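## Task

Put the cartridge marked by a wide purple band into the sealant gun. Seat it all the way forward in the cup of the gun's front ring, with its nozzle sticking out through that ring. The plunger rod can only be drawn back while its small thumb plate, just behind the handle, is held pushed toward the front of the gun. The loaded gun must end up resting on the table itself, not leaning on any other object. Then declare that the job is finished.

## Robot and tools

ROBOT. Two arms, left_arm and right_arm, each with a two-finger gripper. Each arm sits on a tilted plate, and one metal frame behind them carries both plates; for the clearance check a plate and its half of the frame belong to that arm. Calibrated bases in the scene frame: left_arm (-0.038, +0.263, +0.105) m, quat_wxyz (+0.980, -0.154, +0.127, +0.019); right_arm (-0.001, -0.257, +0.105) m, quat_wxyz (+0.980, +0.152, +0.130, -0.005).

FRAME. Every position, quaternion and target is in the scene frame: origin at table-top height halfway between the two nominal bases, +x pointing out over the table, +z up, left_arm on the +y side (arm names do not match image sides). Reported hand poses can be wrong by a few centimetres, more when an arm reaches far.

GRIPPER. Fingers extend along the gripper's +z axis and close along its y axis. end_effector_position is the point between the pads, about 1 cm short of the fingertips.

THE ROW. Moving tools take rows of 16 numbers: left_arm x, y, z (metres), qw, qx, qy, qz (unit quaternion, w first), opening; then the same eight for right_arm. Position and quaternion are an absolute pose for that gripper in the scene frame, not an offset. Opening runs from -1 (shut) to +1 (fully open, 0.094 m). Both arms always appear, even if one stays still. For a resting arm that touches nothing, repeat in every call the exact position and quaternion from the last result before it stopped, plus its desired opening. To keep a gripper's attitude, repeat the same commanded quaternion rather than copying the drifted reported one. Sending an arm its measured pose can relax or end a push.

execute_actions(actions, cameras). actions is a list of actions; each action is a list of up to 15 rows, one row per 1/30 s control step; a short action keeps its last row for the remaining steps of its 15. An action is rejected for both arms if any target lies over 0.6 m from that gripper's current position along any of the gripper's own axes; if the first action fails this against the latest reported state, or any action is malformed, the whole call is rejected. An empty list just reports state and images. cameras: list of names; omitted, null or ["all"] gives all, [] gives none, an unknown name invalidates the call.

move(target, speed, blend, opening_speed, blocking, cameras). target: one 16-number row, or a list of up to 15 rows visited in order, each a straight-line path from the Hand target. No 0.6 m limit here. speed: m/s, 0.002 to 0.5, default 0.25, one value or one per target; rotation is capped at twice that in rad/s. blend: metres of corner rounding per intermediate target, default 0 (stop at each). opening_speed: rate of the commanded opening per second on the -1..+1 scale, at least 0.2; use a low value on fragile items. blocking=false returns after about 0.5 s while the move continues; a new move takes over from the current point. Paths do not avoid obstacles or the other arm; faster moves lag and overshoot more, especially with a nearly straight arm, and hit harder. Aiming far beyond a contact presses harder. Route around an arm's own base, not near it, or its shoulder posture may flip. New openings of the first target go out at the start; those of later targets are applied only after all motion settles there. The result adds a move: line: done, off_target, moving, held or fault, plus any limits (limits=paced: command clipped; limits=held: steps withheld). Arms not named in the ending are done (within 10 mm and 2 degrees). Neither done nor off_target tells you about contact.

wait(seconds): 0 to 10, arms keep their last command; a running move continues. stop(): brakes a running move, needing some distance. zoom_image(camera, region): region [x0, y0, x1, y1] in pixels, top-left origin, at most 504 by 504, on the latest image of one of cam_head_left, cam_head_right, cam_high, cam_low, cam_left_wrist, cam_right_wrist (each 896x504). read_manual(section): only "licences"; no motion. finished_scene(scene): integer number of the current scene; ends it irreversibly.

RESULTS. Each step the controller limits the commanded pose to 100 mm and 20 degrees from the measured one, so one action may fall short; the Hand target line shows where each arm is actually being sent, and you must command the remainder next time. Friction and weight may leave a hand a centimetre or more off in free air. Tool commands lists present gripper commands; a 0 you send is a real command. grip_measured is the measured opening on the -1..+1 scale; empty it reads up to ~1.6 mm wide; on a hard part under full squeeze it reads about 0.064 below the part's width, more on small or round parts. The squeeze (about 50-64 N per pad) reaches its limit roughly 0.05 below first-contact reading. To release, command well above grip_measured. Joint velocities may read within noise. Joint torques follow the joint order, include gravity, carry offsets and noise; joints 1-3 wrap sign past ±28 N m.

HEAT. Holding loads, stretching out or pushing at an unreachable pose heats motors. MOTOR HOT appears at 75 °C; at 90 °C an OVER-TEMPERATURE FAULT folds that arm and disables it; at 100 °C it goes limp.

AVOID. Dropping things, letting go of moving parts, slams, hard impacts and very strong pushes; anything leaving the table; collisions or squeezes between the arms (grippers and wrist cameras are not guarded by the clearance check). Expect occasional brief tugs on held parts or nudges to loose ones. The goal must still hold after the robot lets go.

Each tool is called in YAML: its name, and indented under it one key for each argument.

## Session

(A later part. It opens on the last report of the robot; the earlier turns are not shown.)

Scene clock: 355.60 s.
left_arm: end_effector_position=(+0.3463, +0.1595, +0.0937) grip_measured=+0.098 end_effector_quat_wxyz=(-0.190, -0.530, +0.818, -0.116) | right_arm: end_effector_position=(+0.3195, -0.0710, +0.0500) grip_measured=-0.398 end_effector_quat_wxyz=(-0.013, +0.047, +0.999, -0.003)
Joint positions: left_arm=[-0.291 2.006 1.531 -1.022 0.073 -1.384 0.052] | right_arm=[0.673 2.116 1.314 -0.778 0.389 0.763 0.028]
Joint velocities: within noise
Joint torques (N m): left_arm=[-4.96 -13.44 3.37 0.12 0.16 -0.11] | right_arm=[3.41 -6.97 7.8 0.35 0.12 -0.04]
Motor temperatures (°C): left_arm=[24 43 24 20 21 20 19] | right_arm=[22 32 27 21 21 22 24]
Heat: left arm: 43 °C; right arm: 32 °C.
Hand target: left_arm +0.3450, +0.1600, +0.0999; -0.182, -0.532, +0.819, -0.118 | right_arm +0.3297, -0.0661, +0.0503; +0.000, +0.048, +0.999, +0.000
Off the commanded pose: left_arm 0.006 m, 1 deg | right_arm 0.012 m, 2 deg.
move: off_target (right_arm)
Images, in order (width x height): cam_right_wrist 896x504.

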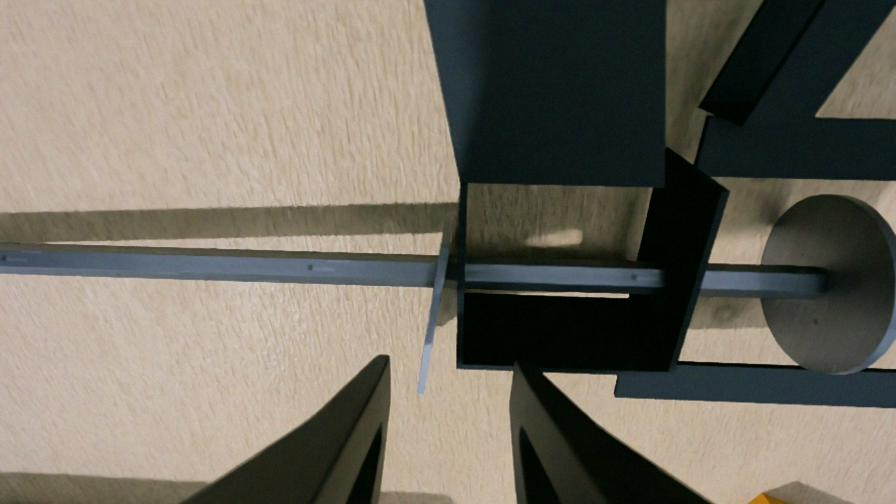

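move:
  target: [0.345,0.16,0.10,-0.1815,-0.5317,0.8188,-0.1179,0.1,0.339,-0.066,0.048,0,0.048,0.9988,0,-0.4]
  speed: 0.1
  cameras: ["cam_right_wrist"]

Scene clock: 363.20 s.
left_arm: end_effector_position=(+0.3463, +0.1595, +0.0937) grip_measured=+0.098 end_effector_quat_wxyz=(-0.190, -0.530, +0.818, -0.116) | right_arm: end_effector_position=(+0.3307, -0.0694, +0.0488) grip_measured=-0.398 end_effector_quat_wxyz=(-0.009, +0.049, +0.999, +0.001)
Joint positions: left_arm=[-0.291 2.006 1.531 -1.022 0.073 -1.384 0.052] | right_arm=[0.659 2.135 1.35 -0.778 0.389 0.747 0.028]
Joint velocities: within noise
Joint torques (N m): left_arm=[-4.93 -13.44 3.36 0.14 0.16 -0.11] | right_arm=[3.41 -6.94 7.91 0.27 0.12 -0.08]
Motor temperatures (°C): left_arm=[24 43 24 20 21 20 19] | right_arm=[22 32 27 21 21 22 24]
Heat: left arm: 43 °C; right arm: 32 °C.
Hand target: left_arm +0.3450, +0.1600, +0.0999; -0.182, -0.532, +0.819, -0.118 | right_arm +0.3388, -0.0661, +0.0482; +0.000, +0.048, +0.999, +0.000
Off the commanded pose: left_arm 0.006 m, 1 deg | right_arm 0.009 m, 1 deg.
move: done
Images, in order (width x height): cam_right_wrist 896x504.

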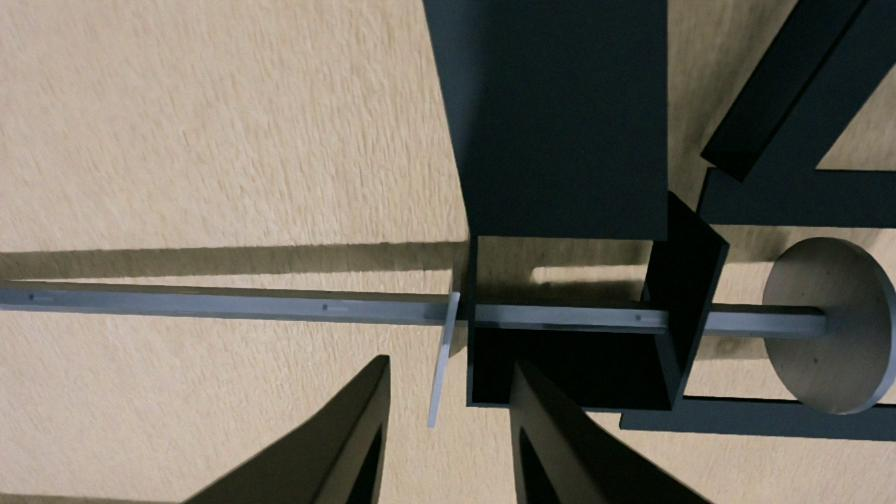

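move:
  target: [0.345,0.16,0.10,-0.1815,-0.5317,0.8188,-0.1179,0.1,0.337,-0.068,0.034,0,0.048,0.9988,0,-0.4]
  speed: 0.05
  cameras: ["cam_right_wrist"]

Scene clock: 368.77 s.
left_arm: end_effector_position=(+0.3463, +0.1596, +0.0936) grip_measured=+0.098 end_effector_quat_wxyz=(-0.190, -0.530, +0.818, -0.116) | right_arm: end_effector_position=(+0.3378, -0.0677, +0.0407) grip_measured=-0.398 end_effector_quat_wxyz=(-0.001, +0.053, +0.999, +0.007)
Joint positions: left_arm=[-0.291 2.006 1.531 -1.022 0.073 -1.384 0.052] | right_arm=[0.643 2.152 1.35 -0.733 0.389 0.73 0.028]
Joint velocities: within noise
Joint torques (N m): left_arm=[-4.96 -13.41 3.36 0.13 0.17 -0.13] | right_arm=[3.44 -7.1 4.78 0.4 0.11 -0.02]
Motor temperatures (°C): left_arm=[24 43 24 20 21 20 19] | right_arm=[22 32 27 21 21 22 24]
Heat: left arm: 43 °C; right arm: 32 °C.
Hand target: left_arm +0.3450, +0.1600, +0.0999; -0.182, -0.532, +0.819, -0.118 | right_arm +0.3369, -0.0681, +0.0341; +0.000, +0.048, +0.999, +0.000
Off the commanded pose: left_arm 0.007 m, 1 deg | right_arm 0.007 m, 1 deg.
move: done
Images, in order (width x height): cam_right_wrist 896x504.

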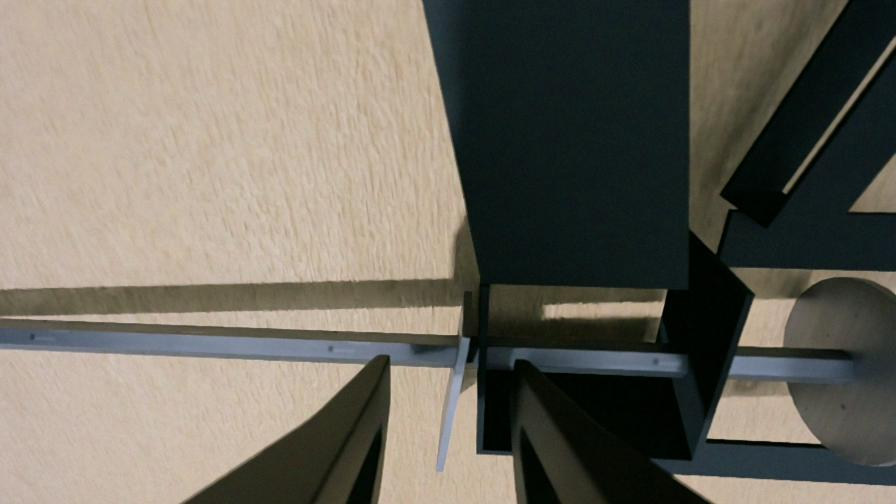

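move:
  target:
    - [0.345,0.16,0.10,-0.1815,-0.5317,0.8188,-0.1179,0.1,0.327,-0.070,0.042,0,0.048,0.9988,0,-0.4]
    - [0.345,0.16,0.10,-0.1815,-0.5317,0.8188,-0.1179,0.1,0.323,-0.070,0.040,0,0.048,0.9988,0,-0.4]
  speed: 0.05
  cameras: ["cam_right_wrist"]

Scene clock: 373.60 s.
left_arm: end_effector_position=(+0.3463, +0.1596, +0.0936) grip_measured=+0.098 end_effector_quat_wxyz=(-0.190, -0.530, +0.818, -0.116) | right_arm: end_effector_position=(+0.3292, -0.0718, +0.0332) grip_measured=-0.398 end_effector_quat_wxyz=(-0.002, +0.052, +0.999, -0.003)
Joint positions: left_arm=[-0.291 2.006 1.531 -1.022 0.073 -1.384 0.052] | right_arm=[0.646 2.152 1.308 -0.707 0.403 0.736 0.028]
Joint velocities: within noise
Joint torques (N m): left_arm=[-4.96 -13.42 3.37 0.12 0.17 -0.12] | right_arm=[4.9 -10.26 2.99 0.18 -0.02 0.14]
Motor temperatures (°C): left_arm=[24 43 24 20 21 20 19] | right_arm=[22 32 27 21 21 22 24]
Heat: left arm: 43 °C; right arm: 32 °C.
Hand target: left_arm +0.3450, +0.1600, +0.0999; -0.182, -0.532, +0.819, -0.118 | right_arm +0.3230, -0.0701, +0.0396; +0.000, +0.048, +0.999, +0.000
Off the commanded pose: left_arm 0.007 m, 1 deg | right_arm 0.009 m, 1 deg.
move: done
Images, in order (width x height): cam_right_wrist 896x504.

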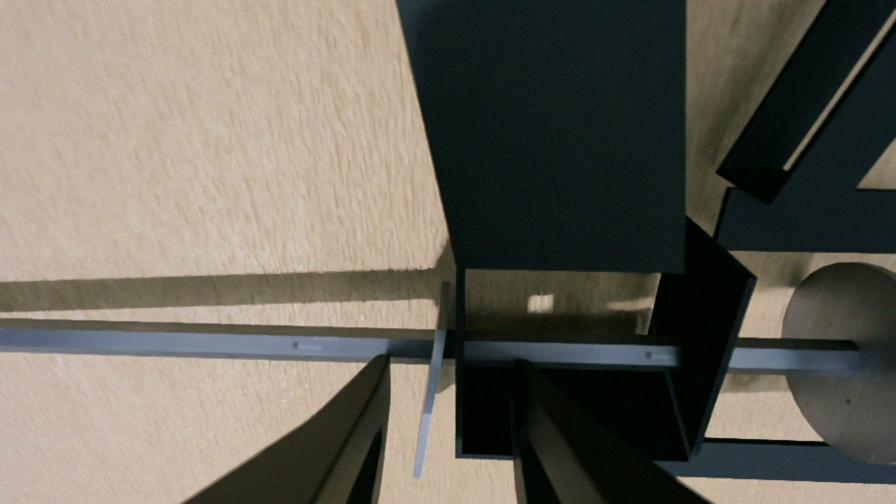

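move:
  target: [0.345,0.16,0.10,-0.1815,-0.5317,0.8188,-0.1179,0.1,0.322,-0.070,0.038,0,0.048,0.9988,0,-0.98]
  speed: 0.05
  opening_speed: 0.4
  cameras: ["cam_right_wrist"]

Scene clock: 380.63 s.
left_arm: end_effector_position=(+0.3463, +0.1596, +0.0936) grip_measured=+0.098 end_effector_quat_wxyz=(-0.190, -0.530, +0.818, -0.116) | right_arm: end_effector_position=(+0.3293, -0.0715, +0.0322) grip_measured=-0.912 end_effector_quat_wxyz=(+0.002, +0.048, +0.999, -0.003)
Joint positions: left_arm=[-0.291 2.006 1.531 -1.022 0.073 -1.384 0.052] | right_arm=[0.648 2.152 1.302 -0.695 0.409 0.728 0.004]
Joint velocities: within noise
Joint torques (N m): left_arm=[-4.93 -13.42 3.36 0.12 0.17 -0.12] | right_arm=[4.68 -10.07 3.03 0.16 -0.07 0.19]
Motor temperatures (°C): left_arm=[24 43 24 20 21 20 19] | right_arm=[22 33 26 21 21 22 24]
Heat: left arm: 43 °C; right arm: 33 °C.
Hand target: left_arm +0.3450, +0.1600, +0.0999; -0.182, -0.532, +0.819, -0.118 | right_arm +0.3221, -0.0701, +0.0377; +0.000, +0.048, +0.999, +0.000
Off the commanded pose: left_arm 0.007 m, 1 deg | right_arm 0.009 m, 0 deg.
move: done
Images, in order (width x height): cam_right_wrist 896x504.

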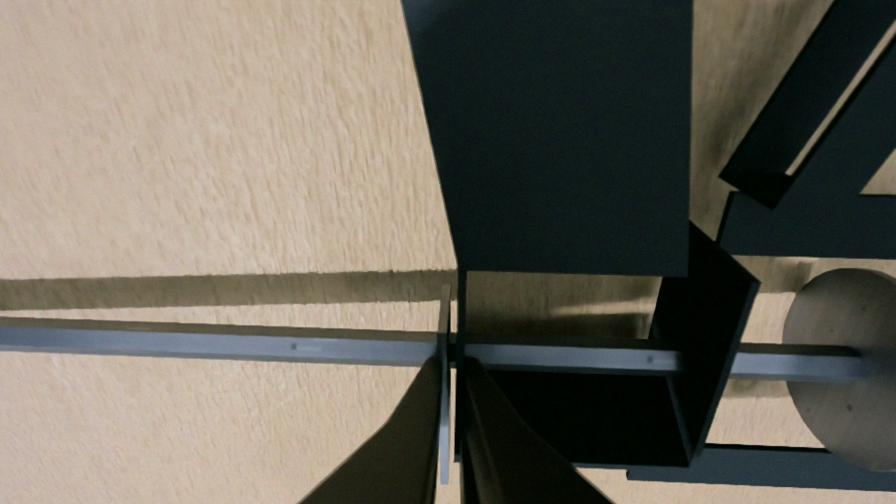

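move:
  target:
    - [0.351,0.118,0.07,-0.1815,-0.5317,0.8188,-0.1179,0.1,0.322,-0.070,0.038,0,0.048,0.9988,0,-0.98]
    - [0.349,0.112,0.016,-0.1815,-0.5317,0.8188,-0.1179,0.1,0.322,-0.070,0.038,0,0.048,0.9988,0,-0.98]
  speed: 0.12
  blend: 0.01
  cameras: ["cam_left_wrist","cam_right_wrist"]

Scene clock: 398.63 s.
left_arm: end_effector_position=(+0.3555, +0.1088, +0.0285) grip_measured=+0.098 end_effector_quat_wxyz=(-0.177, -0.533, +0.817, -0.131) | right_arm: end_effector_position=(+0.3293, -0.0715, +0.0322) grip_measured=-0.913 end_effector_quat_wxyz=(+0.002, +0.048, +0.999, -0.003)
Joint positions: left_arm=[-0.342 2.186 1.497 -0.764 0.068 -1.435 0.052] | right_arm=[0.648 2.152 1.302 -0.695 0.409 0.728 0.004]
Joint velocities: within noise
Joint torques (N m): left_arm=[-3.7 -9.85 3.52 0.24 0.19 0.11] | right_arm=[4.68 -10.07 3.03 0.16 -0.07 0.19]
Motor temperatures (°C): left_arm=[24 43 24 20 21 20 19] | right_arm=[23 34 25 21 21 22 25]
Heat: left arm: 43 °C; right arm: 34 °C.
Hand target: left_arm +0.3487, +0.1121, +0.0164; -0.182, -0.532, +0.819, -0.118 | right_arm +0.3221, -0.0701, +0.0377; +0.000, +0.048, +0.999, +0.000
Off the commanded pose: left_arm 0.014 m, 2 deg | right_arm 0.009 m, 0 deg.
move: off_target (left_arm)
Images, in order (width x height): cam_left_wrist 896x504, cam_right_wrist 896x504.

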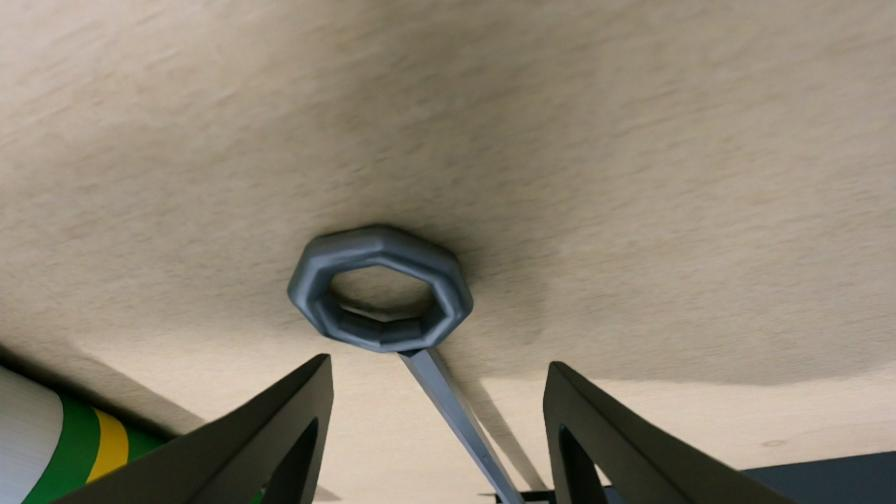

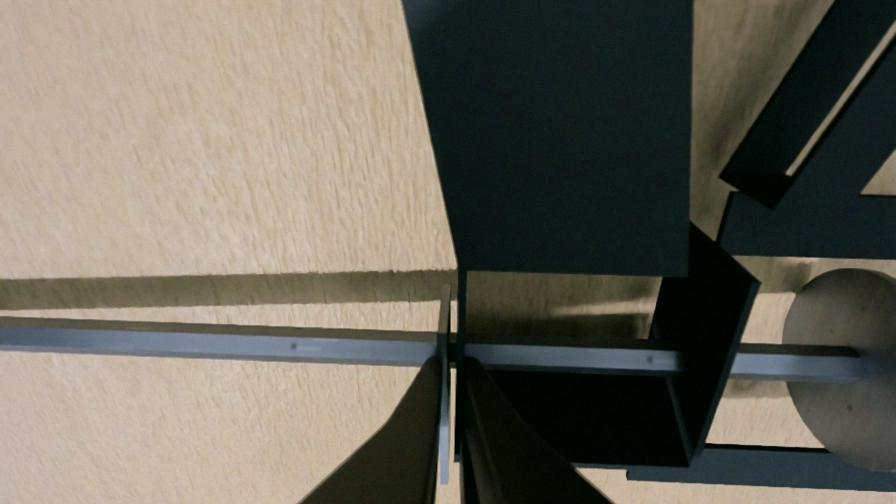

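move:
  target:
    - [0.349,0.112,0.016,-0.1815,-0.5317,0.8188,-0.1179,-0.8,0.322,-0.070,0.038,0,0.048,0.9988,0,-0.98]
    - [0.354,0.150,0.018,-0.1815,-0.5317,0.8188,-0.1179,-0.8,0.322,-0.070,0.038,0,0.048,0.9988,0,-0.98]
  speed: 0.05
  cameras: ["cam_left_wrist","cam_right_wrist"]

Scene clock: 406.90 s.
left_arm: end_effector_position=(+0.3630, +0.1309, +0.0205) grip_measured=-0.798 end_effector_quat_wxyz=(-0.184, -0.529, +0.815, -0.147) | right_arm: end_effector_position=(+0.3284, -0.0701, +0.0324) grip_measured=-0.913 end_effector_quat_wxyz=(+0.000, +0.047, +0.999, -0.001)
Joint positions: left_arm=[-0.267 2.185 1.497 -0.761 0.111 -1.354 0.01] | right_arm=[0.649 2.152 1.302 -0.695 0.403 0.727 0.004]
Joint velocities: within noise
Joint torques (N m): left_arm=[-2.63 -13.38 3 -0.21 -0.12 0.16] | right_arm=[4.57 -10.09 3.02 0.16 -0.01 0.19]
Motor temperatures (°C): left_arm=[24 41 24 20 21 20 19] | right_arm=[23 34 25 21 21 22 25]
Heat: left arm: 41 °C; right arm: 34 °C.
Hand target: left_arm +0.3540, +0.1493, +0.0181; -0.182, -0.531, +0.819, -0.118 | right_arm +0.3221, -0.0701, +0.0377; +0.000, +0.048, +0.999, +0.000
Off the commanded pose: left_arm 0.021 m, 3 deg | right_arm 0.008 m, 0 deg.
move: off_target (left_arm)
Images, in order (width x height): cam_left_wrist 896x504, cam_right_wrist 896x504.

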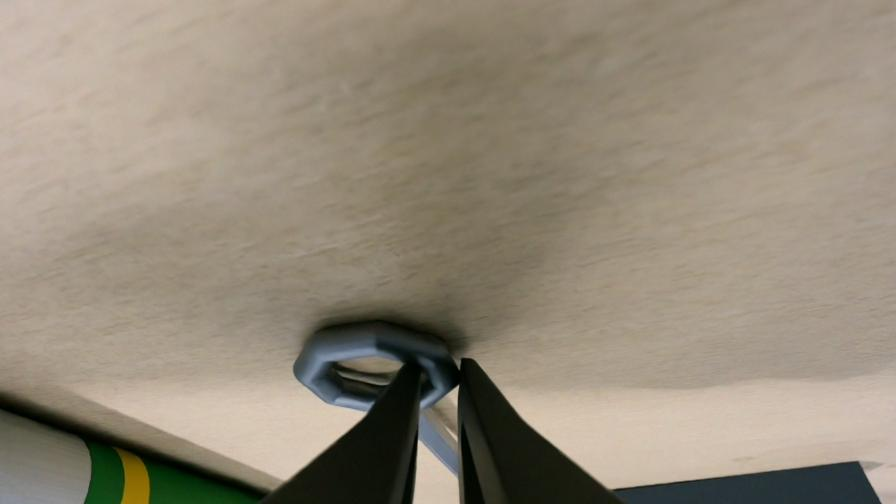

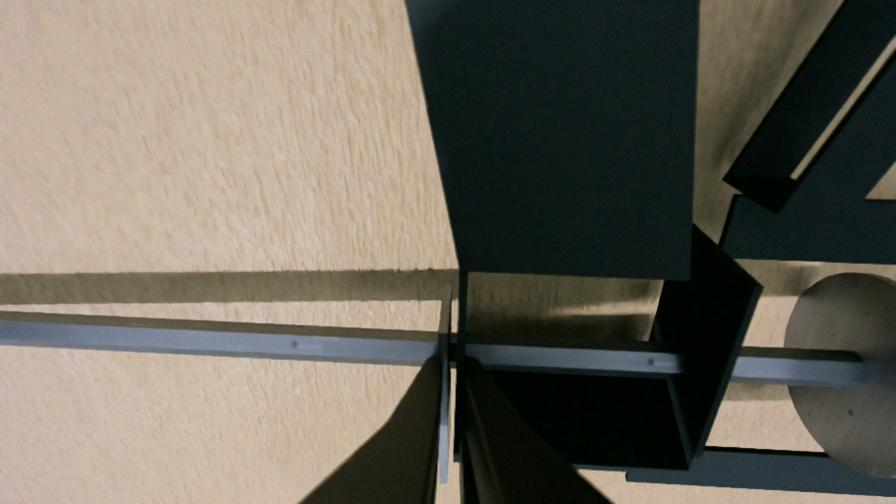

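move:
  target:
    - [0.349,0.118,0.016,-0.1815,-0.5317,0.8188,-0.1179,0.0,0.322,-0.070,0.038,0,0.048,0.9988,0,-0.6]
    - [0.349,0.118,0.016,-0.1815,-0.5317,0.8188,-0.1179,0.0,0.316,-0.072,0.037,0,0.048,0.9988,0,-1]
  speed: 0.05
  cameras: ["cam_left_wrist","cam_right_wrist"]

Scene clock: 428.83 s.
left_arm: end_effector_position=(+0.3617, +0.1260, +0.0218) grip_measured=-0.002 end_effector_quat_wxyz=(-0.172, -0.538, +0.815, -0.132) | right_arm: end_effector_position=(+0.3241, -0.0697, +0.0325) grip_measured=-0.925 end_effector_quat_wxyz=(+0.004, +0.049, +0.999, +0.004)
Joint positions: left_arm=[-0.297 2.185 1.497 -0.76 0.068 -1.401 0.047] | right_arm=[0.656 2.136 1.269 -0.669 0.401 0.734 0.004]
Joint velocities: within noise
Joint torques (N m): left_arm=[-6.42 -10.56 2.93 0.15 0.2 -0.11] | right_arm=[4.38 -9.78 3.02 0.08 0.01 0.17]
Motor temperatures (°C): left_arm=[24 43 24 20 21 20 19] | right_arm=[23 34 25 21 20 22 25]
Heat: left arm: 43 °C; right arm: 34 °C.
Hand target: left_arm +0.3490, +0.1184, +0.0162; -0.181, -0.532, +0.819, -0.118 | right_arm +0.3162, -0.0720, +0.0367; +0.000, +0.048, +0.999, +0.000
Off the commanded pose: left_arm 0.016 m, 2 deg | right_arm 0.010 m, 1 deg.
move: off_target (left_arm); target 2's new opening was sent with right_arm's hand 0.011 m and 1 deg from that target
Images, in order (width x height): cam_left_wrist 896x504, cam_right_wrist 896x504.

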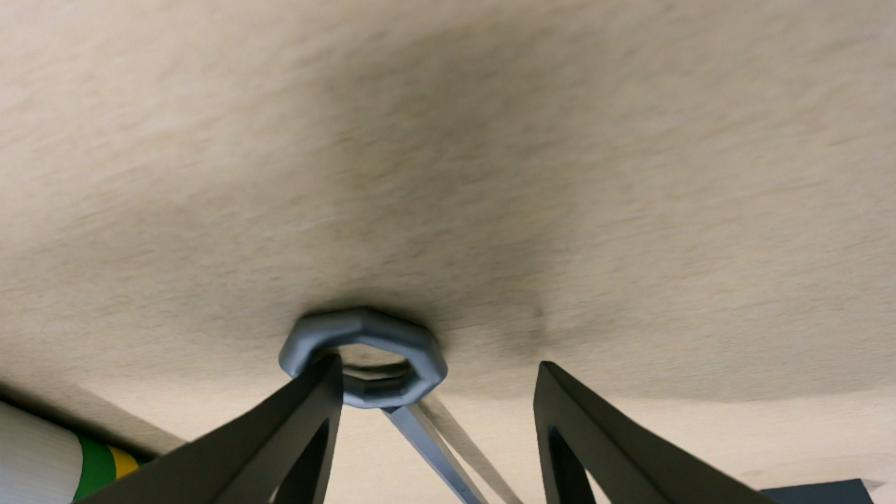

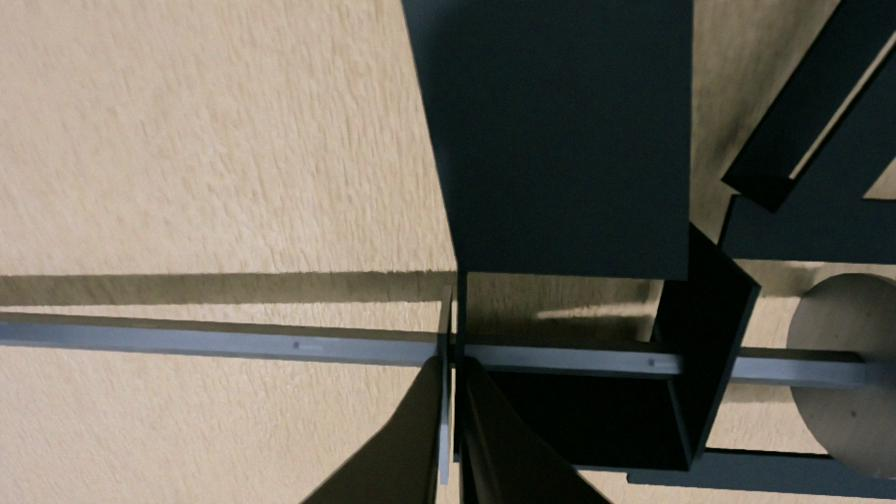

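move:
  target:
    - [0.345,0.115,0.05,-0.1815,-0.5317,0.8188,-0.1179,0.1,0.316,-0.072,0.037,0,0.048,0.9988,0,-1]
    - [0.338,0.102,0.013,-0.1815,-0.5317,0.8188,-0.1179,0.1,0.316,-0.072,0.037,0,0.048,0.9988,0,-1]
  speed: 0.08
  cameras: ["cam_left_wrist","cam_right_wrist"]

Scene clock: 455.83 s.
left_arm: end_effector_position=(+0.3503, +0.1096, +0.0231) grip_measured=+0.098 end_effector_quat_wxyz=(-0.171, -0.536, +0.816, -0.132) | right_arm: end_effector_position=(+0.3241, -0.0697, +0.0325) grip_measured=-0.925 end_effector_quat_wxyz=(+0.004, +0.049, +0.999, +0.004)
Joint positions: left_arm=[-0.342 2.174 1.45 -0.72 0.059 -1.441 0.052] | right_arm=[0.656 2.136 1.269 -0.669 0.401 0.734 0.004]
Joint velocities: within noise
Joint torques (N m): left_arm=[-5.89 -9.33 3.17 0.26 0.24 -0.11] | right_arm=[4.37 -9.77 3 0.08 0.01 0.18]
Motor temperatures (°C): left_arm=[25 40 24 20 21 20 19] | right_arm=[23 33 25 21 20 22 26]
Heat: left arm: 40 °C; right arm: 33 °C.
Hand target: left_arm +0.3378, +0.1024, +0.0135; -0.181, -0.532, +0.819, -0.118 | right_arm +0.3162, -0.0720, +0.0367; +0.000, +0.048, +0.999, +0.000
Off the commanded pose: left_arm 0.018 m, 2 deg | right_arm 0.010 m, 1 deg.
move: off_target (left_arm)
Images, in order (width x height): cam_left_wrist 896x504, cam_right_wrist 896x504.

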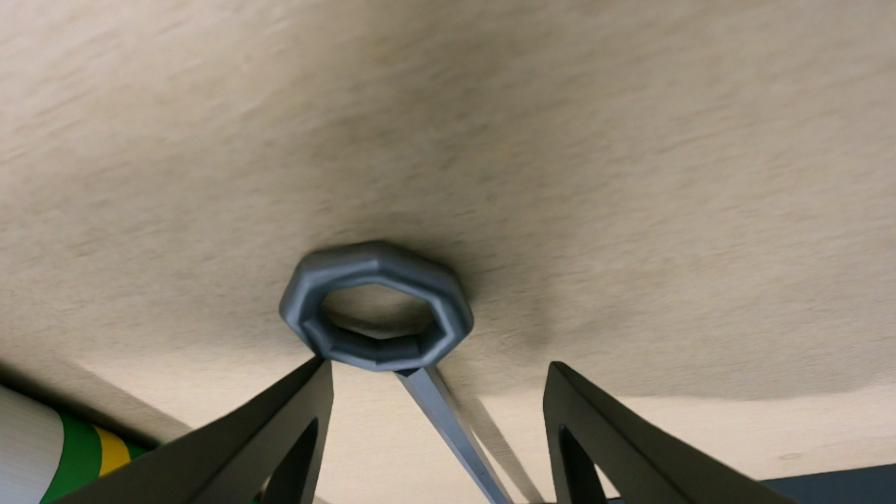

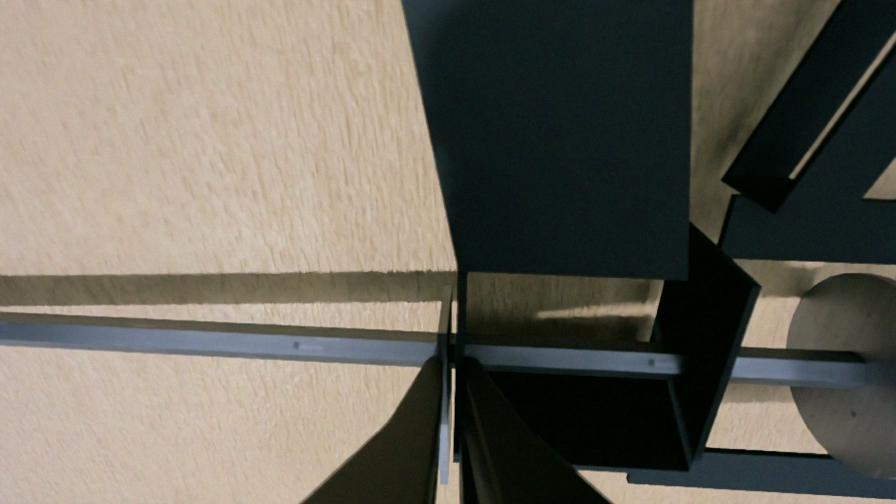

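move:
  target:
    - [0.346,0.112,0.07,-0.1608,-0.6532,0.7255,-0.1448,0.1,0.316,-0.072,0.037,0,0.048,0.9988,0,-1]
    - [0.346,0.110,0.03,-0.1608,-0.6532,0.7255,-0.1448,0.1,0.316,-0.072,0.037,0,0.048,0.9988,0,-1]
  speed: 0.1
  cameras: ["cam_left_wrist","cam_right_wrist"]

Scene clock: 469.67 s.
left_arm: end_effector_position=(+0.3541, +0.1061, +0.0438) grip_measured=+0.098 end_effector_quat_wxyz=(-0.155, -0.652, +0.724, -0.161) | right_arm: end_effector_position=(+0.3241, -0.0697, +0.0325) grip_measured=-0.925 end_effector_quat_wxyz=(+0.004, +0.049, +0.999, +0.004)
Joint positions: left_arm=[-0.365 2.051 1.309 -0.57 0.059 -1.747 0.052] | right_arm=[0.656 2.136 1.269 -0.669 0.401 0.734 0.004]
Joint velocities: within noise
Joint torques (N m): left_arm=[-3.11 -8.87 3.41 0.44 0.22 0.09] | right_arm=[4.37 -9.78 3.02 0.08 0.01 0.18]
Motor temperatures (°C): left_arm=[25 39 24 20 21 20 19] | right_arm=[23 33 25 21 20 22 26]
Heat: left arm: 39 °C; right arm: 33 °C.
Hand target: left_arm +0.3458, +0.1101, +0.0305; -0.161, -0.653, +0.726, -0.145 | right_arm +0.3162, -0.0720, +0.0367; +0.000, +0.048, +0.999, +0.000
Off the commanded pose: left_arm 0.016 m, 2 deg | right_arm 0.010 m, 1 deg.
move: off_target (left_arm)
Images, in order (width x height): cam_left_wrist 896x504, cam_right_wrist 896x504.

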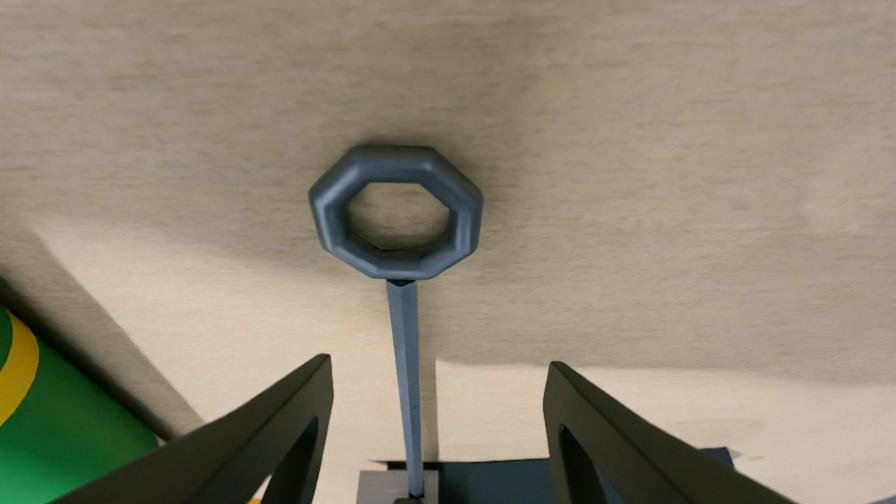

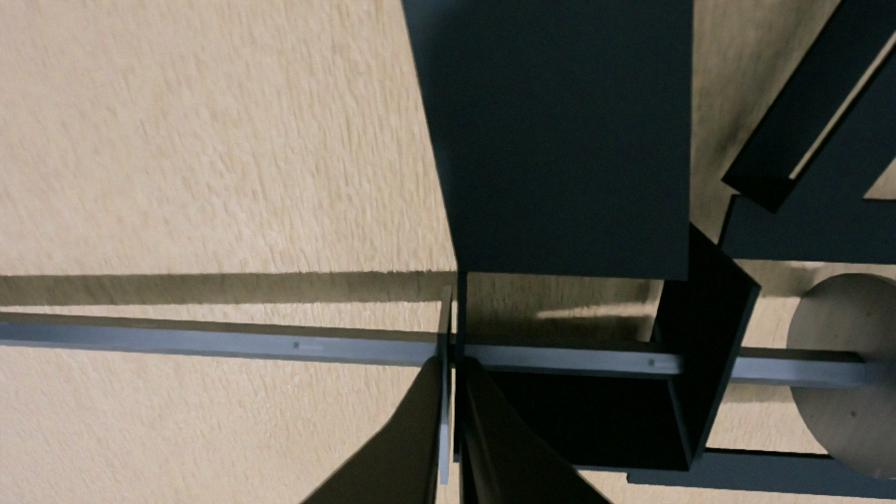

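move:
  target:
    - [0.336,0.116,0.022,-0.1608,-0.6532,0.7255,-0.1448,0.1,0.316,-0.072,0.037,0,0.048,0.9988,0,-1]
    - [0.336,0.117,0.012,-0.1608,-0.6532,0.7255,-0.1448,0.1,0.316,-0.072,0.037,0,0.048,0.9988,0,-1]
  speed: 0.08
  cameras: ["cam_left_wrist"]

Scene clock: 477.63 s.
left_arm: end_effector_position=(+0.3477, +0.1158, +0.0269) grip_measured=+0.098 end_effector_quat_wxyz=(-0.150, -0.656, +0.722, -0.162) | right_arm: end_effector_position=(+0.3241, -0.0697, +0.0325) grip_measured=-0.925 end_effector_quat_wxyz=(+0.004, +0.049, +0.999, +0.004)
Joint positions: left_arm=[-0.334 2.051 1.242 -0.497 0.059 -1.724 0.052] | right_arm=[0.656 2.136 1.269 -0.669 0.401 0.734 0.004]
Joint velocities: within noise
Joint torques (N m): left_arm=[-3.33 -8.23 2.95 0.46 0.28 0.12] | right_arm=[4.37 -9.78 3.02 0.09 0.01 0.18]
Motor temperatures (°C): left_arm=[25 38 24 20 21 20 19] | right_arm=[23 33 25 21 20 22 26]
Heat: left arm: 38 °C; right arm: 33 °C.
Hand target: left_arm +0.3357, +0.1171, +0.0127; -0.161, -0.653, +0.726, -0.145 | right_arm +0.3162, -0.0720, +0.0367; +0.000, +0.048, +0.999, +0.000
Off the commanded pose: left_arm 0.019 m, 2 deg | right_arm 0.010 m, 1 deg.
move: off_target (left_arm)
Images, in order (width x height): cam_left_wrist 896x504.

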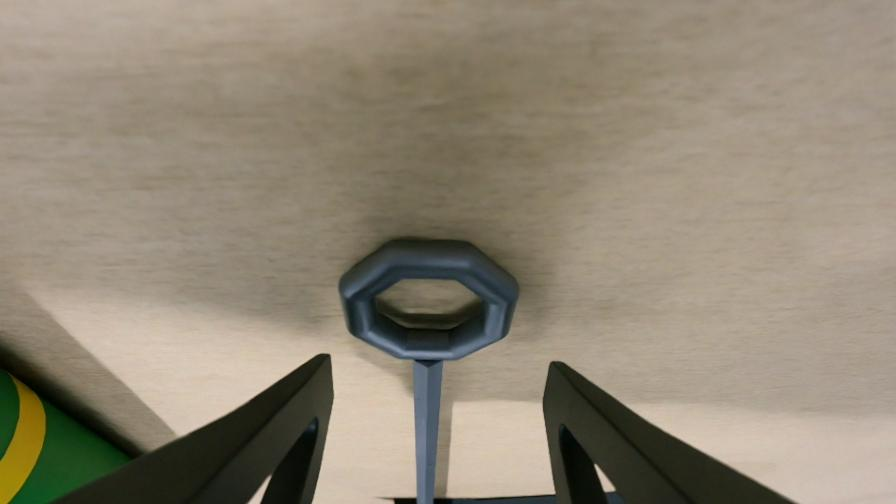

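move:
  target:
    - [0.336,0.117,0.012,-0.1608,-0.6532,0.7255,-0.1448,-0.85,0.316,-0.072,0.037,0,0.048,0.9988,0,-1]
    - [0.338,0.138,0.014,-0.1608,-0.6532,0.7255,-0.1448,-0.85,0.316,-0.072,0.037,0,0.048,0.9988,0,-1]
  speed: 0.05
  cameras: ["cam_left_wrist","cam_right_wrist"]

Scene clock: 483.90 s.
left_arm: end_effector_position=(+0.3500, +0.1210, +0.0256) grip_measured=-0.848 end_effector_quat_wxyz=(-0.166, -0.646, +0.723, -0.178) | right_arm: end_effector_position=(+0.3241, -0.0697, +0.0325) grip_measured=-0.925 end_effector_quat_wxyz=(+0.004, +0.049, +0.999, +0.004)
Joint positions: left_arm=[-0.297 2.051 1.242 -0.495 0.115 -1.672 0.007] | right_arm=[0.656 2.136 1.269 -0.669 0.401 0.734 0.004]
Joint velocities: within noise
Joint torques (N m): left_arm=[-2.13 -10.67 2.45 0.15 -0.11 0.09] | right_arm=[4.37 -9.77 3 0.09 0.01 0.18]
Motor temperatures (°C): left_arm=[24 37 24 20 21 20 19] | right_arm=[23 33 25 21 20 22 26]
Heat: left arm: 37 °C; right arm: 33 °C.
Hand target: left_arm +0.3379, +0.1375, +0.0145; -0.161, -0.653, +0.726, -0.145 | right_arm +0.3162, -0.0720, +0.0367; +0.000, +0.048, +0.999, +0.000
Off the commanded pose: left_arm 0.024 m, 4 deg | right_arm 0.010 m, 1 deg.
move: off_target (left_arm)
Images, in order (width x height): cam_left_wrist 896x504, cam_right_wrist 896x504.

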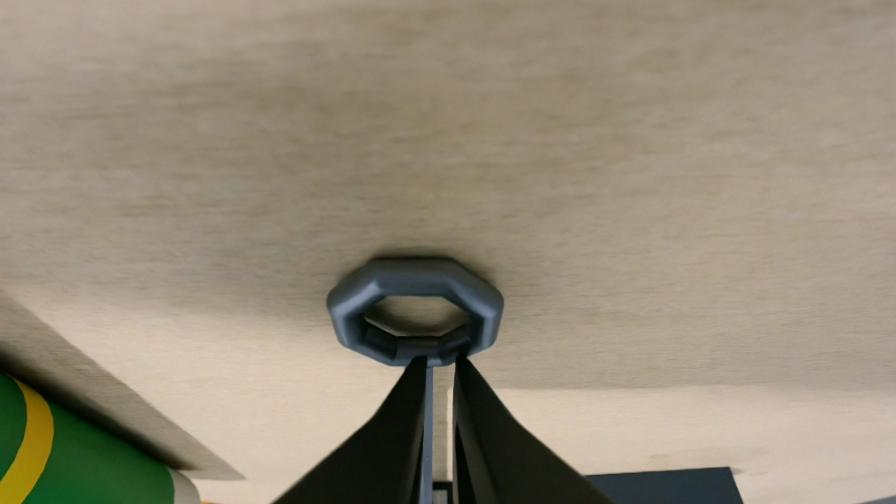

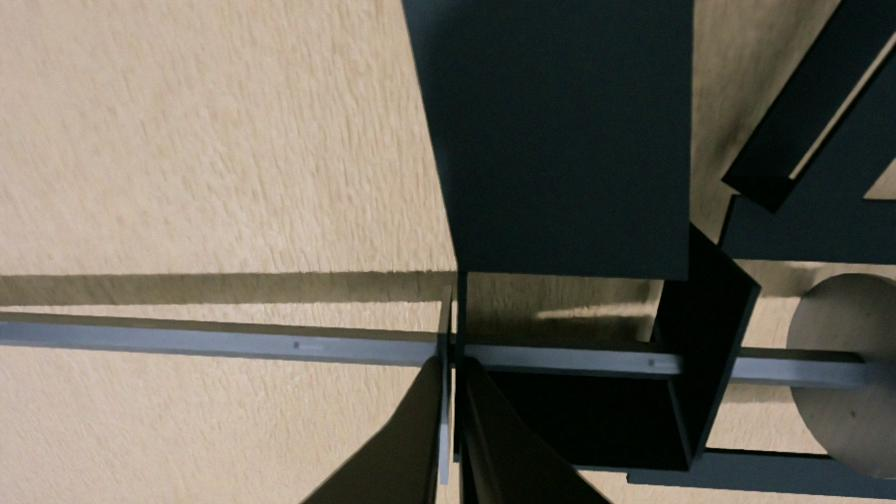

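move:
  target: [0.340,0.160,0.014,-0.1608,-0.6532,0.7255,-0.1448,-0.85,0.316,-0.072,0.037,0,0.048,0.9988,0,-1]
  speed: 0.05
  cameras: ["cam_left_wrist","cam_right_wrist"]

Scene clock: 488.53 s.
left_arm: end_effector_position=(+0.3471, +0.1391, +0.0194) grip_measured=-0.848 end_effector_quat_wxyz=(-0.175, -0.645, +0.723, -0.174) | right_arm: end_effector_position=(+0.3238, -0.0692, +0.0326) grip_measured=-0.925 end_effector_quat_wxyz=(+0.003, +0.049, +0.999, +0.005)
Joint positions: left_arm=[-0.243 2.046 1.234 -0.516 0.138 -1.62 0.007] | right_arm=[0.656 2.136 1.269 -0.669 0.399 0.734 0.004]
Joint velocities: within noise
Joint torques (N m): left_arm=[-1.77 -12.21 2.7 0.06 -0.22 0.12] | right_arm=[4.3 -9.78 3.02 0.09 0.03 0.18]
Motor temperatures (°C): left_arm=[24 38 23 20 21 20 19] | right_arm=[23 33 25 21 20 22 26]
Heat: left arm: 38 °C; right arm: 33 °C.
Hand target: left_arm +0.3399, +0.1594, +0.0141; -0.162, -0.653, +0.726, -0.145 | right_arm +0.3162, -0.0720, +0.0367; +0.000, +0.048, +0.999, +0.000
Off the commanded pose: left_arm 0.023 m, 4 deg | right_arm 0.009 m, 1 deg.
move: off_target (left_arm)
Images, in order (width x height): cam_left_wrist 896x504, cam_right_wrist 896x504.

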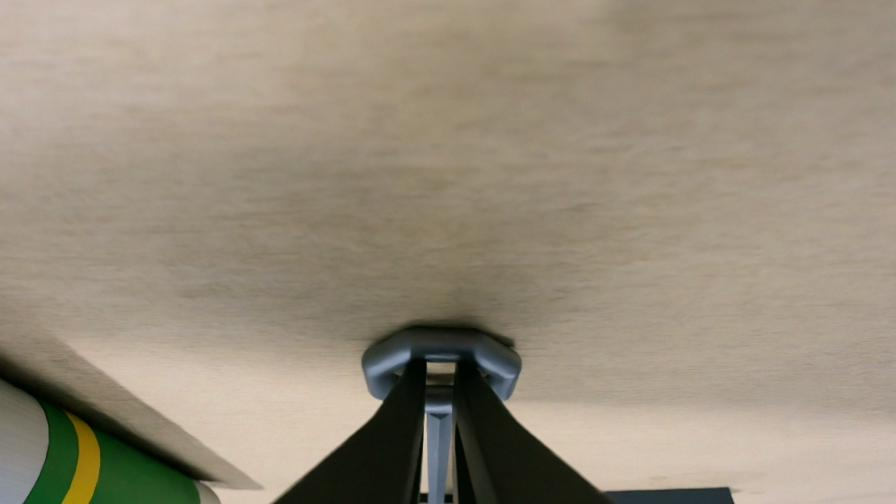

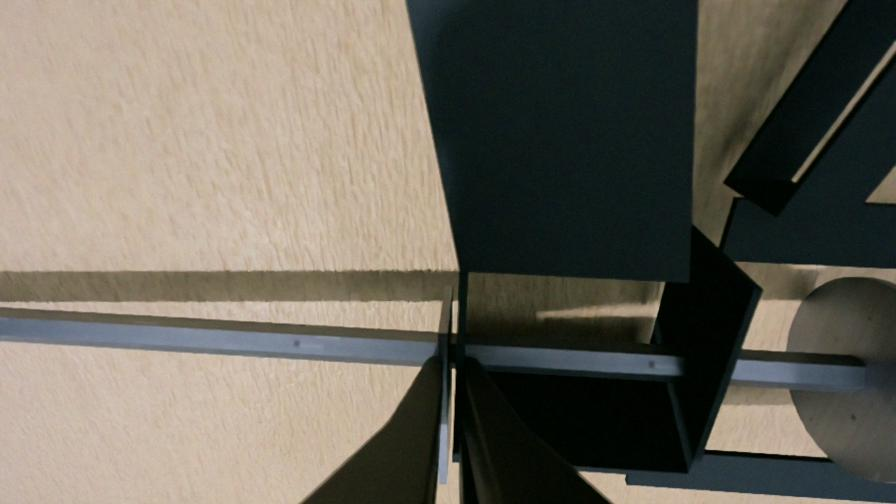

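move:
  target:
    - [0.338,0.118,0.03,-0.1608,-0.6532,0.7255,-0.1448,-0.4,0.316,-0.072,0.037,0,0.048,0.9988,0,-1]
    - [0.336,0.113,-0.003,-0.1608,-0.6532,0.7255,-0.1448,-0.4,0.316,-0.072,0.037,0,0.048,0.9988,0,-1]
  speed: 0.06
  cameras: ["cam_left_wrist","cam_low"]

Scene clock: 505.80 s.
left_arm: end_effector_position=(+0.3451, +0.1142, +0.0170) grip_measured=-0.402 end_effector_quat_wxyz=(-0.158, -0.652, +0.723, -0.165) | right_arm: end_effector_position=(+0.3238, -0.0692, +0.0326) grip_measured=-0.925 end_effector_quat_wxyz=(+0.003, +0.049, +0.999, +0.005)
Joint positions: left_arm=[-0.322 2.075 1.233 -0.469 0.079 -1.706 0.028] | right_arm=[0.656 2.136 1.269 -0.669 0.399 0.734 0.004]
Joint velocities: within noise
Joint torques (N m): left_arm=[-3.88 -6.82 3.37 0.59 0.11 -0.02] | right_arm=[4.3 -9.78 3.02 0.09 0.03 0.17]
Motor temperatures (°C): left_arm=[24 40 23 20 21 20 19] | right_arm=[23 33 25 21 20 22 26]
Heat: left arm: 40 °C; right arm: 33 °C.
Hand target: left_arm +0.3352, +0.1136, -0.0020; -0.161, -0.653, +0.726, -0.145 | right_arm +0.3163, -0.0720, +0.0367; +0.000, +0.048, +0.999, +0.000
Off the commanded pose: left_arm 0.022 m, 2 deg | right_arm 0.009 m, 1 deg.
move: off_target (left_arm)
Images, in order (width x height): cam_low 896x504, cam_left_wrist 896x504.

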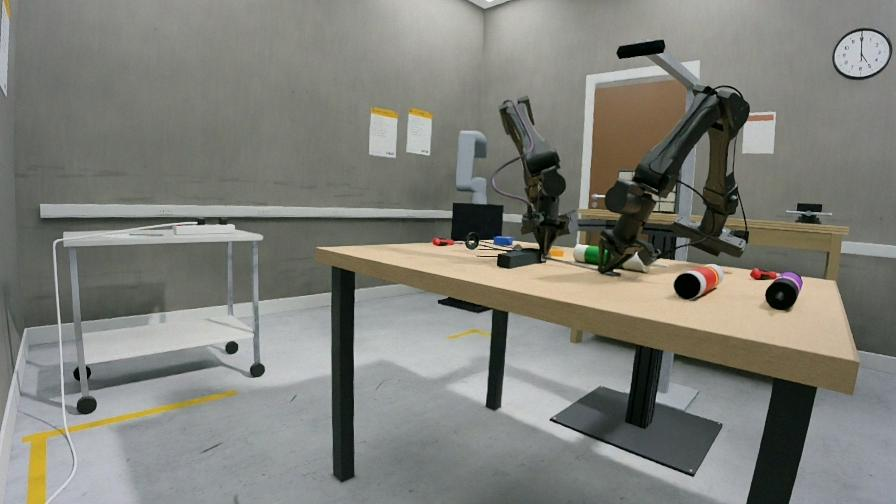

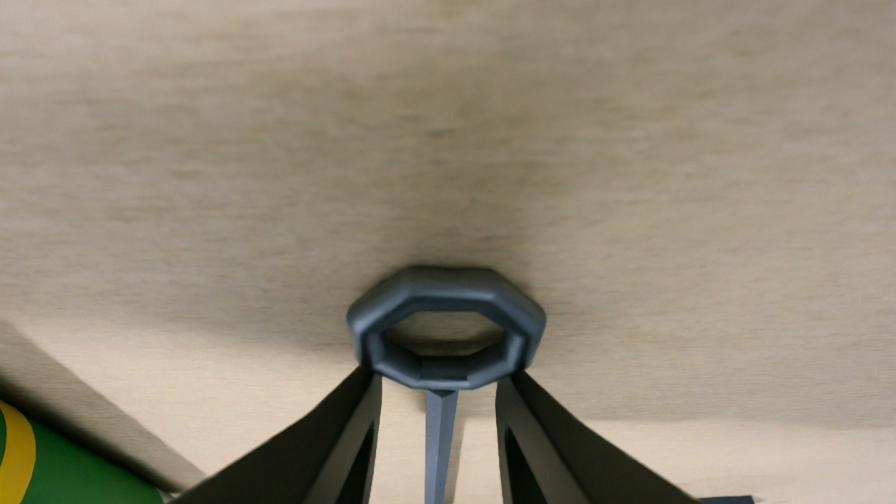

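move:
  target:
    - [0.336,0.113,-0.001,-0.1608,-0.6532,0.7255,-0.1448,-0.85,0.316,-0.072,0.037,0,0.048,0.9988,0,-1]
    - [0.338,0.145,0.002,-0.1608,-0.6532,0.7255,-0.1448,-0.85,0.316,-0.072,0.037,0,0.048,0.9988,0,-1]
  speed: 0.05
  cameras: ["cam_left_wrist","cam_right_wrist"]

Scene clock: 512.23 s.
left_arm: end_effector_position=(+0.3471, +0.1123, +0.0186) grip_measured=-0.844 end_effector_quat_wxyz=(-0.189, -0.639, +0.720, -0.196) | right_arm: end_effector_position=(+0.3228, -0.0658, +0.0328) grip_measured=-0.925 end_effector_quat_wxyz=(+0.000, +0.050, +0.999, +0.013)
Joint positions: left_arm=[-0.285 2.079 1.233 -0.459 0.178 -1.656 0.007] | right_arm=[0.657 2.136 1.269 -0.664 0.382 0.735 0.004]
Joint velocities: within noise
Joint torques (N m): left_arm=[-0.83 -11.44 2.33 0.05 -0.62 0.24] | right_arm=[4.25 -9.78 3.04 0.04 0.19 0.16]
Motor temperatures (°C): left_arm=[24 38 24 20 21 20 19] | right_arm=[23 34 25 21 20 22 26]
Heat: left arm: 38 °C; right arm: 34 °C.
Hand target: left_arm +0.3374, +0.1437, +0.0032; -0.163, -0.652, +0.726, -0.145 | right_arm +0.3162, -0.0718, +0.0368; +0.000, +0.048, +0.999, +0.000
Off the commanded pose: left_arm 0.038 m, 7 deg | right_arm 0.010 m, 1 deg.
move: off_target (left_arm)
Images, in order (width x height): cam_left_wrist 896x504, cam_right_wrist 896x504.

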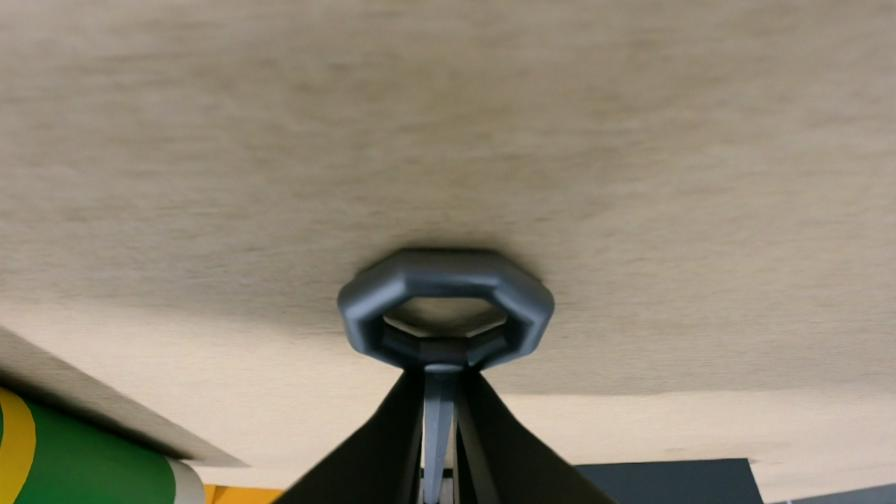

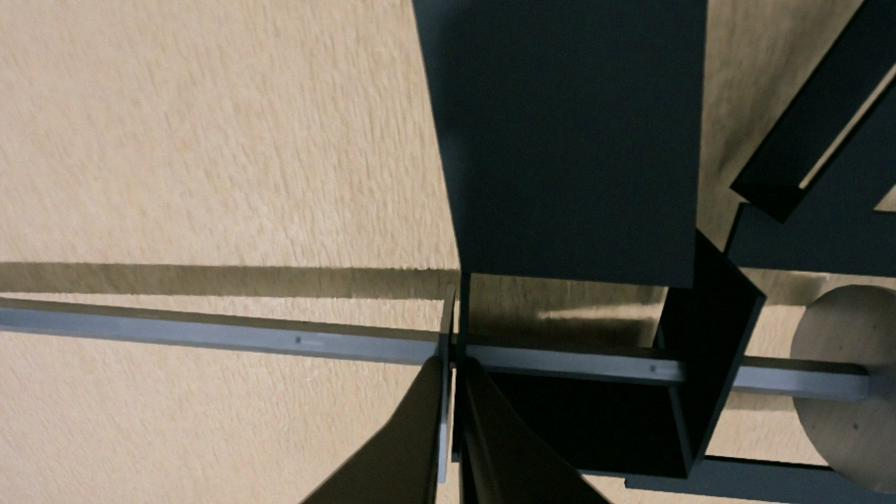

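move:
  target:
    - [0.337,0.118,0.0,-0.1608,-0.6532,0.7255,-0.1448,-0.85,0.316,-0.072,0.037,0,0.048,0.9988,0,-0.6]
    - [0.337,0.118,0.0,-0.1608,-0.6532,0.7255,-0.1448,-0.85,0.318,-0.072,0.050,0,0.048,0.9988,0,-1]
  speed: 0.05
  cameras: ["cam_left_wrist","cam_right_wrist"]

Scene clock: 551.60 s.
left_arm: end_effector_position=(+0.3465, +0.1108, +0.0182) grip_measured=-0.844 end_effector_quat_wxyz=(-0.177, -0.645, +0.720, -0.185) | right_arm: end_effector_position=(+0.3193, -0.0681, +0.0387) grip_measured=-0.985 end_effector_quat_wxyz=(-0.002, +0.051, +0.999, +0.007)
Joint positions: left_arm=[-0.304 2.079 1.233 -0.458 0.14 -1.684 0.007] | right_arm=[0.667 2.122 1.269 -0.694 0.389 0.753 0.001]
Joint velocities: within noise
Joint torques (N m): left_arm=[-4.55 -8.24 3.45 0.35 -0.42 -0.12] | right_arm=[4.29 -10.32 5.3 -0.21 0.12 0.11]
Motor temperatures (°C): left_arm=[23 40 23 20 21 20 19] | right_arm=[23 34 25 21 21 22 26]
Heat: left arm: 40 °C; right arm: 34 °C.
Hand target: left_arm +0.3367, +0.1185, +0.0011; -0.161, -0.653, +0.726, -0.146 | right_arm +0.3181, -0.0719, +0.0496; +0.000, +0.048, +0.999, +0.000
Off the commanded pose: left_arm 0.022 m, 5 deg | right_arm 0.012 m, 1 deg.
move: off_target (left_arm, right_arm); target 2's new opening was sent with right_arm's hand 0.012 m and 1 deg from that target
Images, in order (width x height): cam_left_wrist 896x504, cam_right_wrist 896x504.

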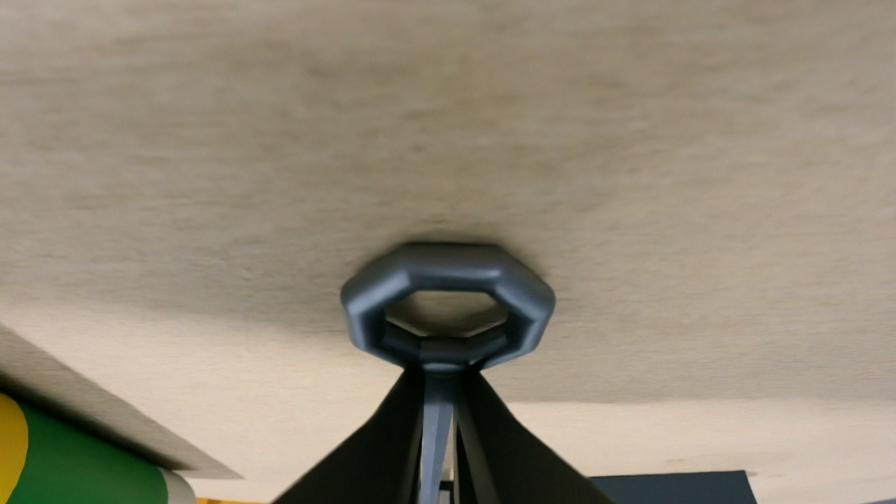

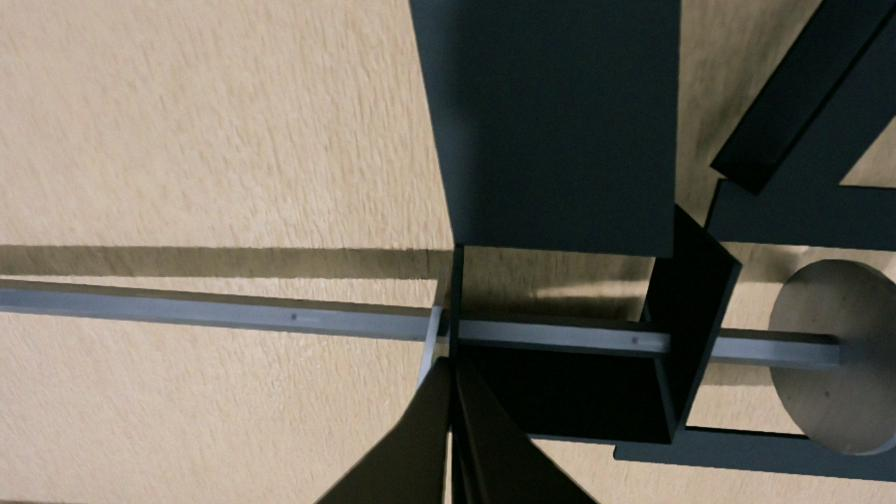

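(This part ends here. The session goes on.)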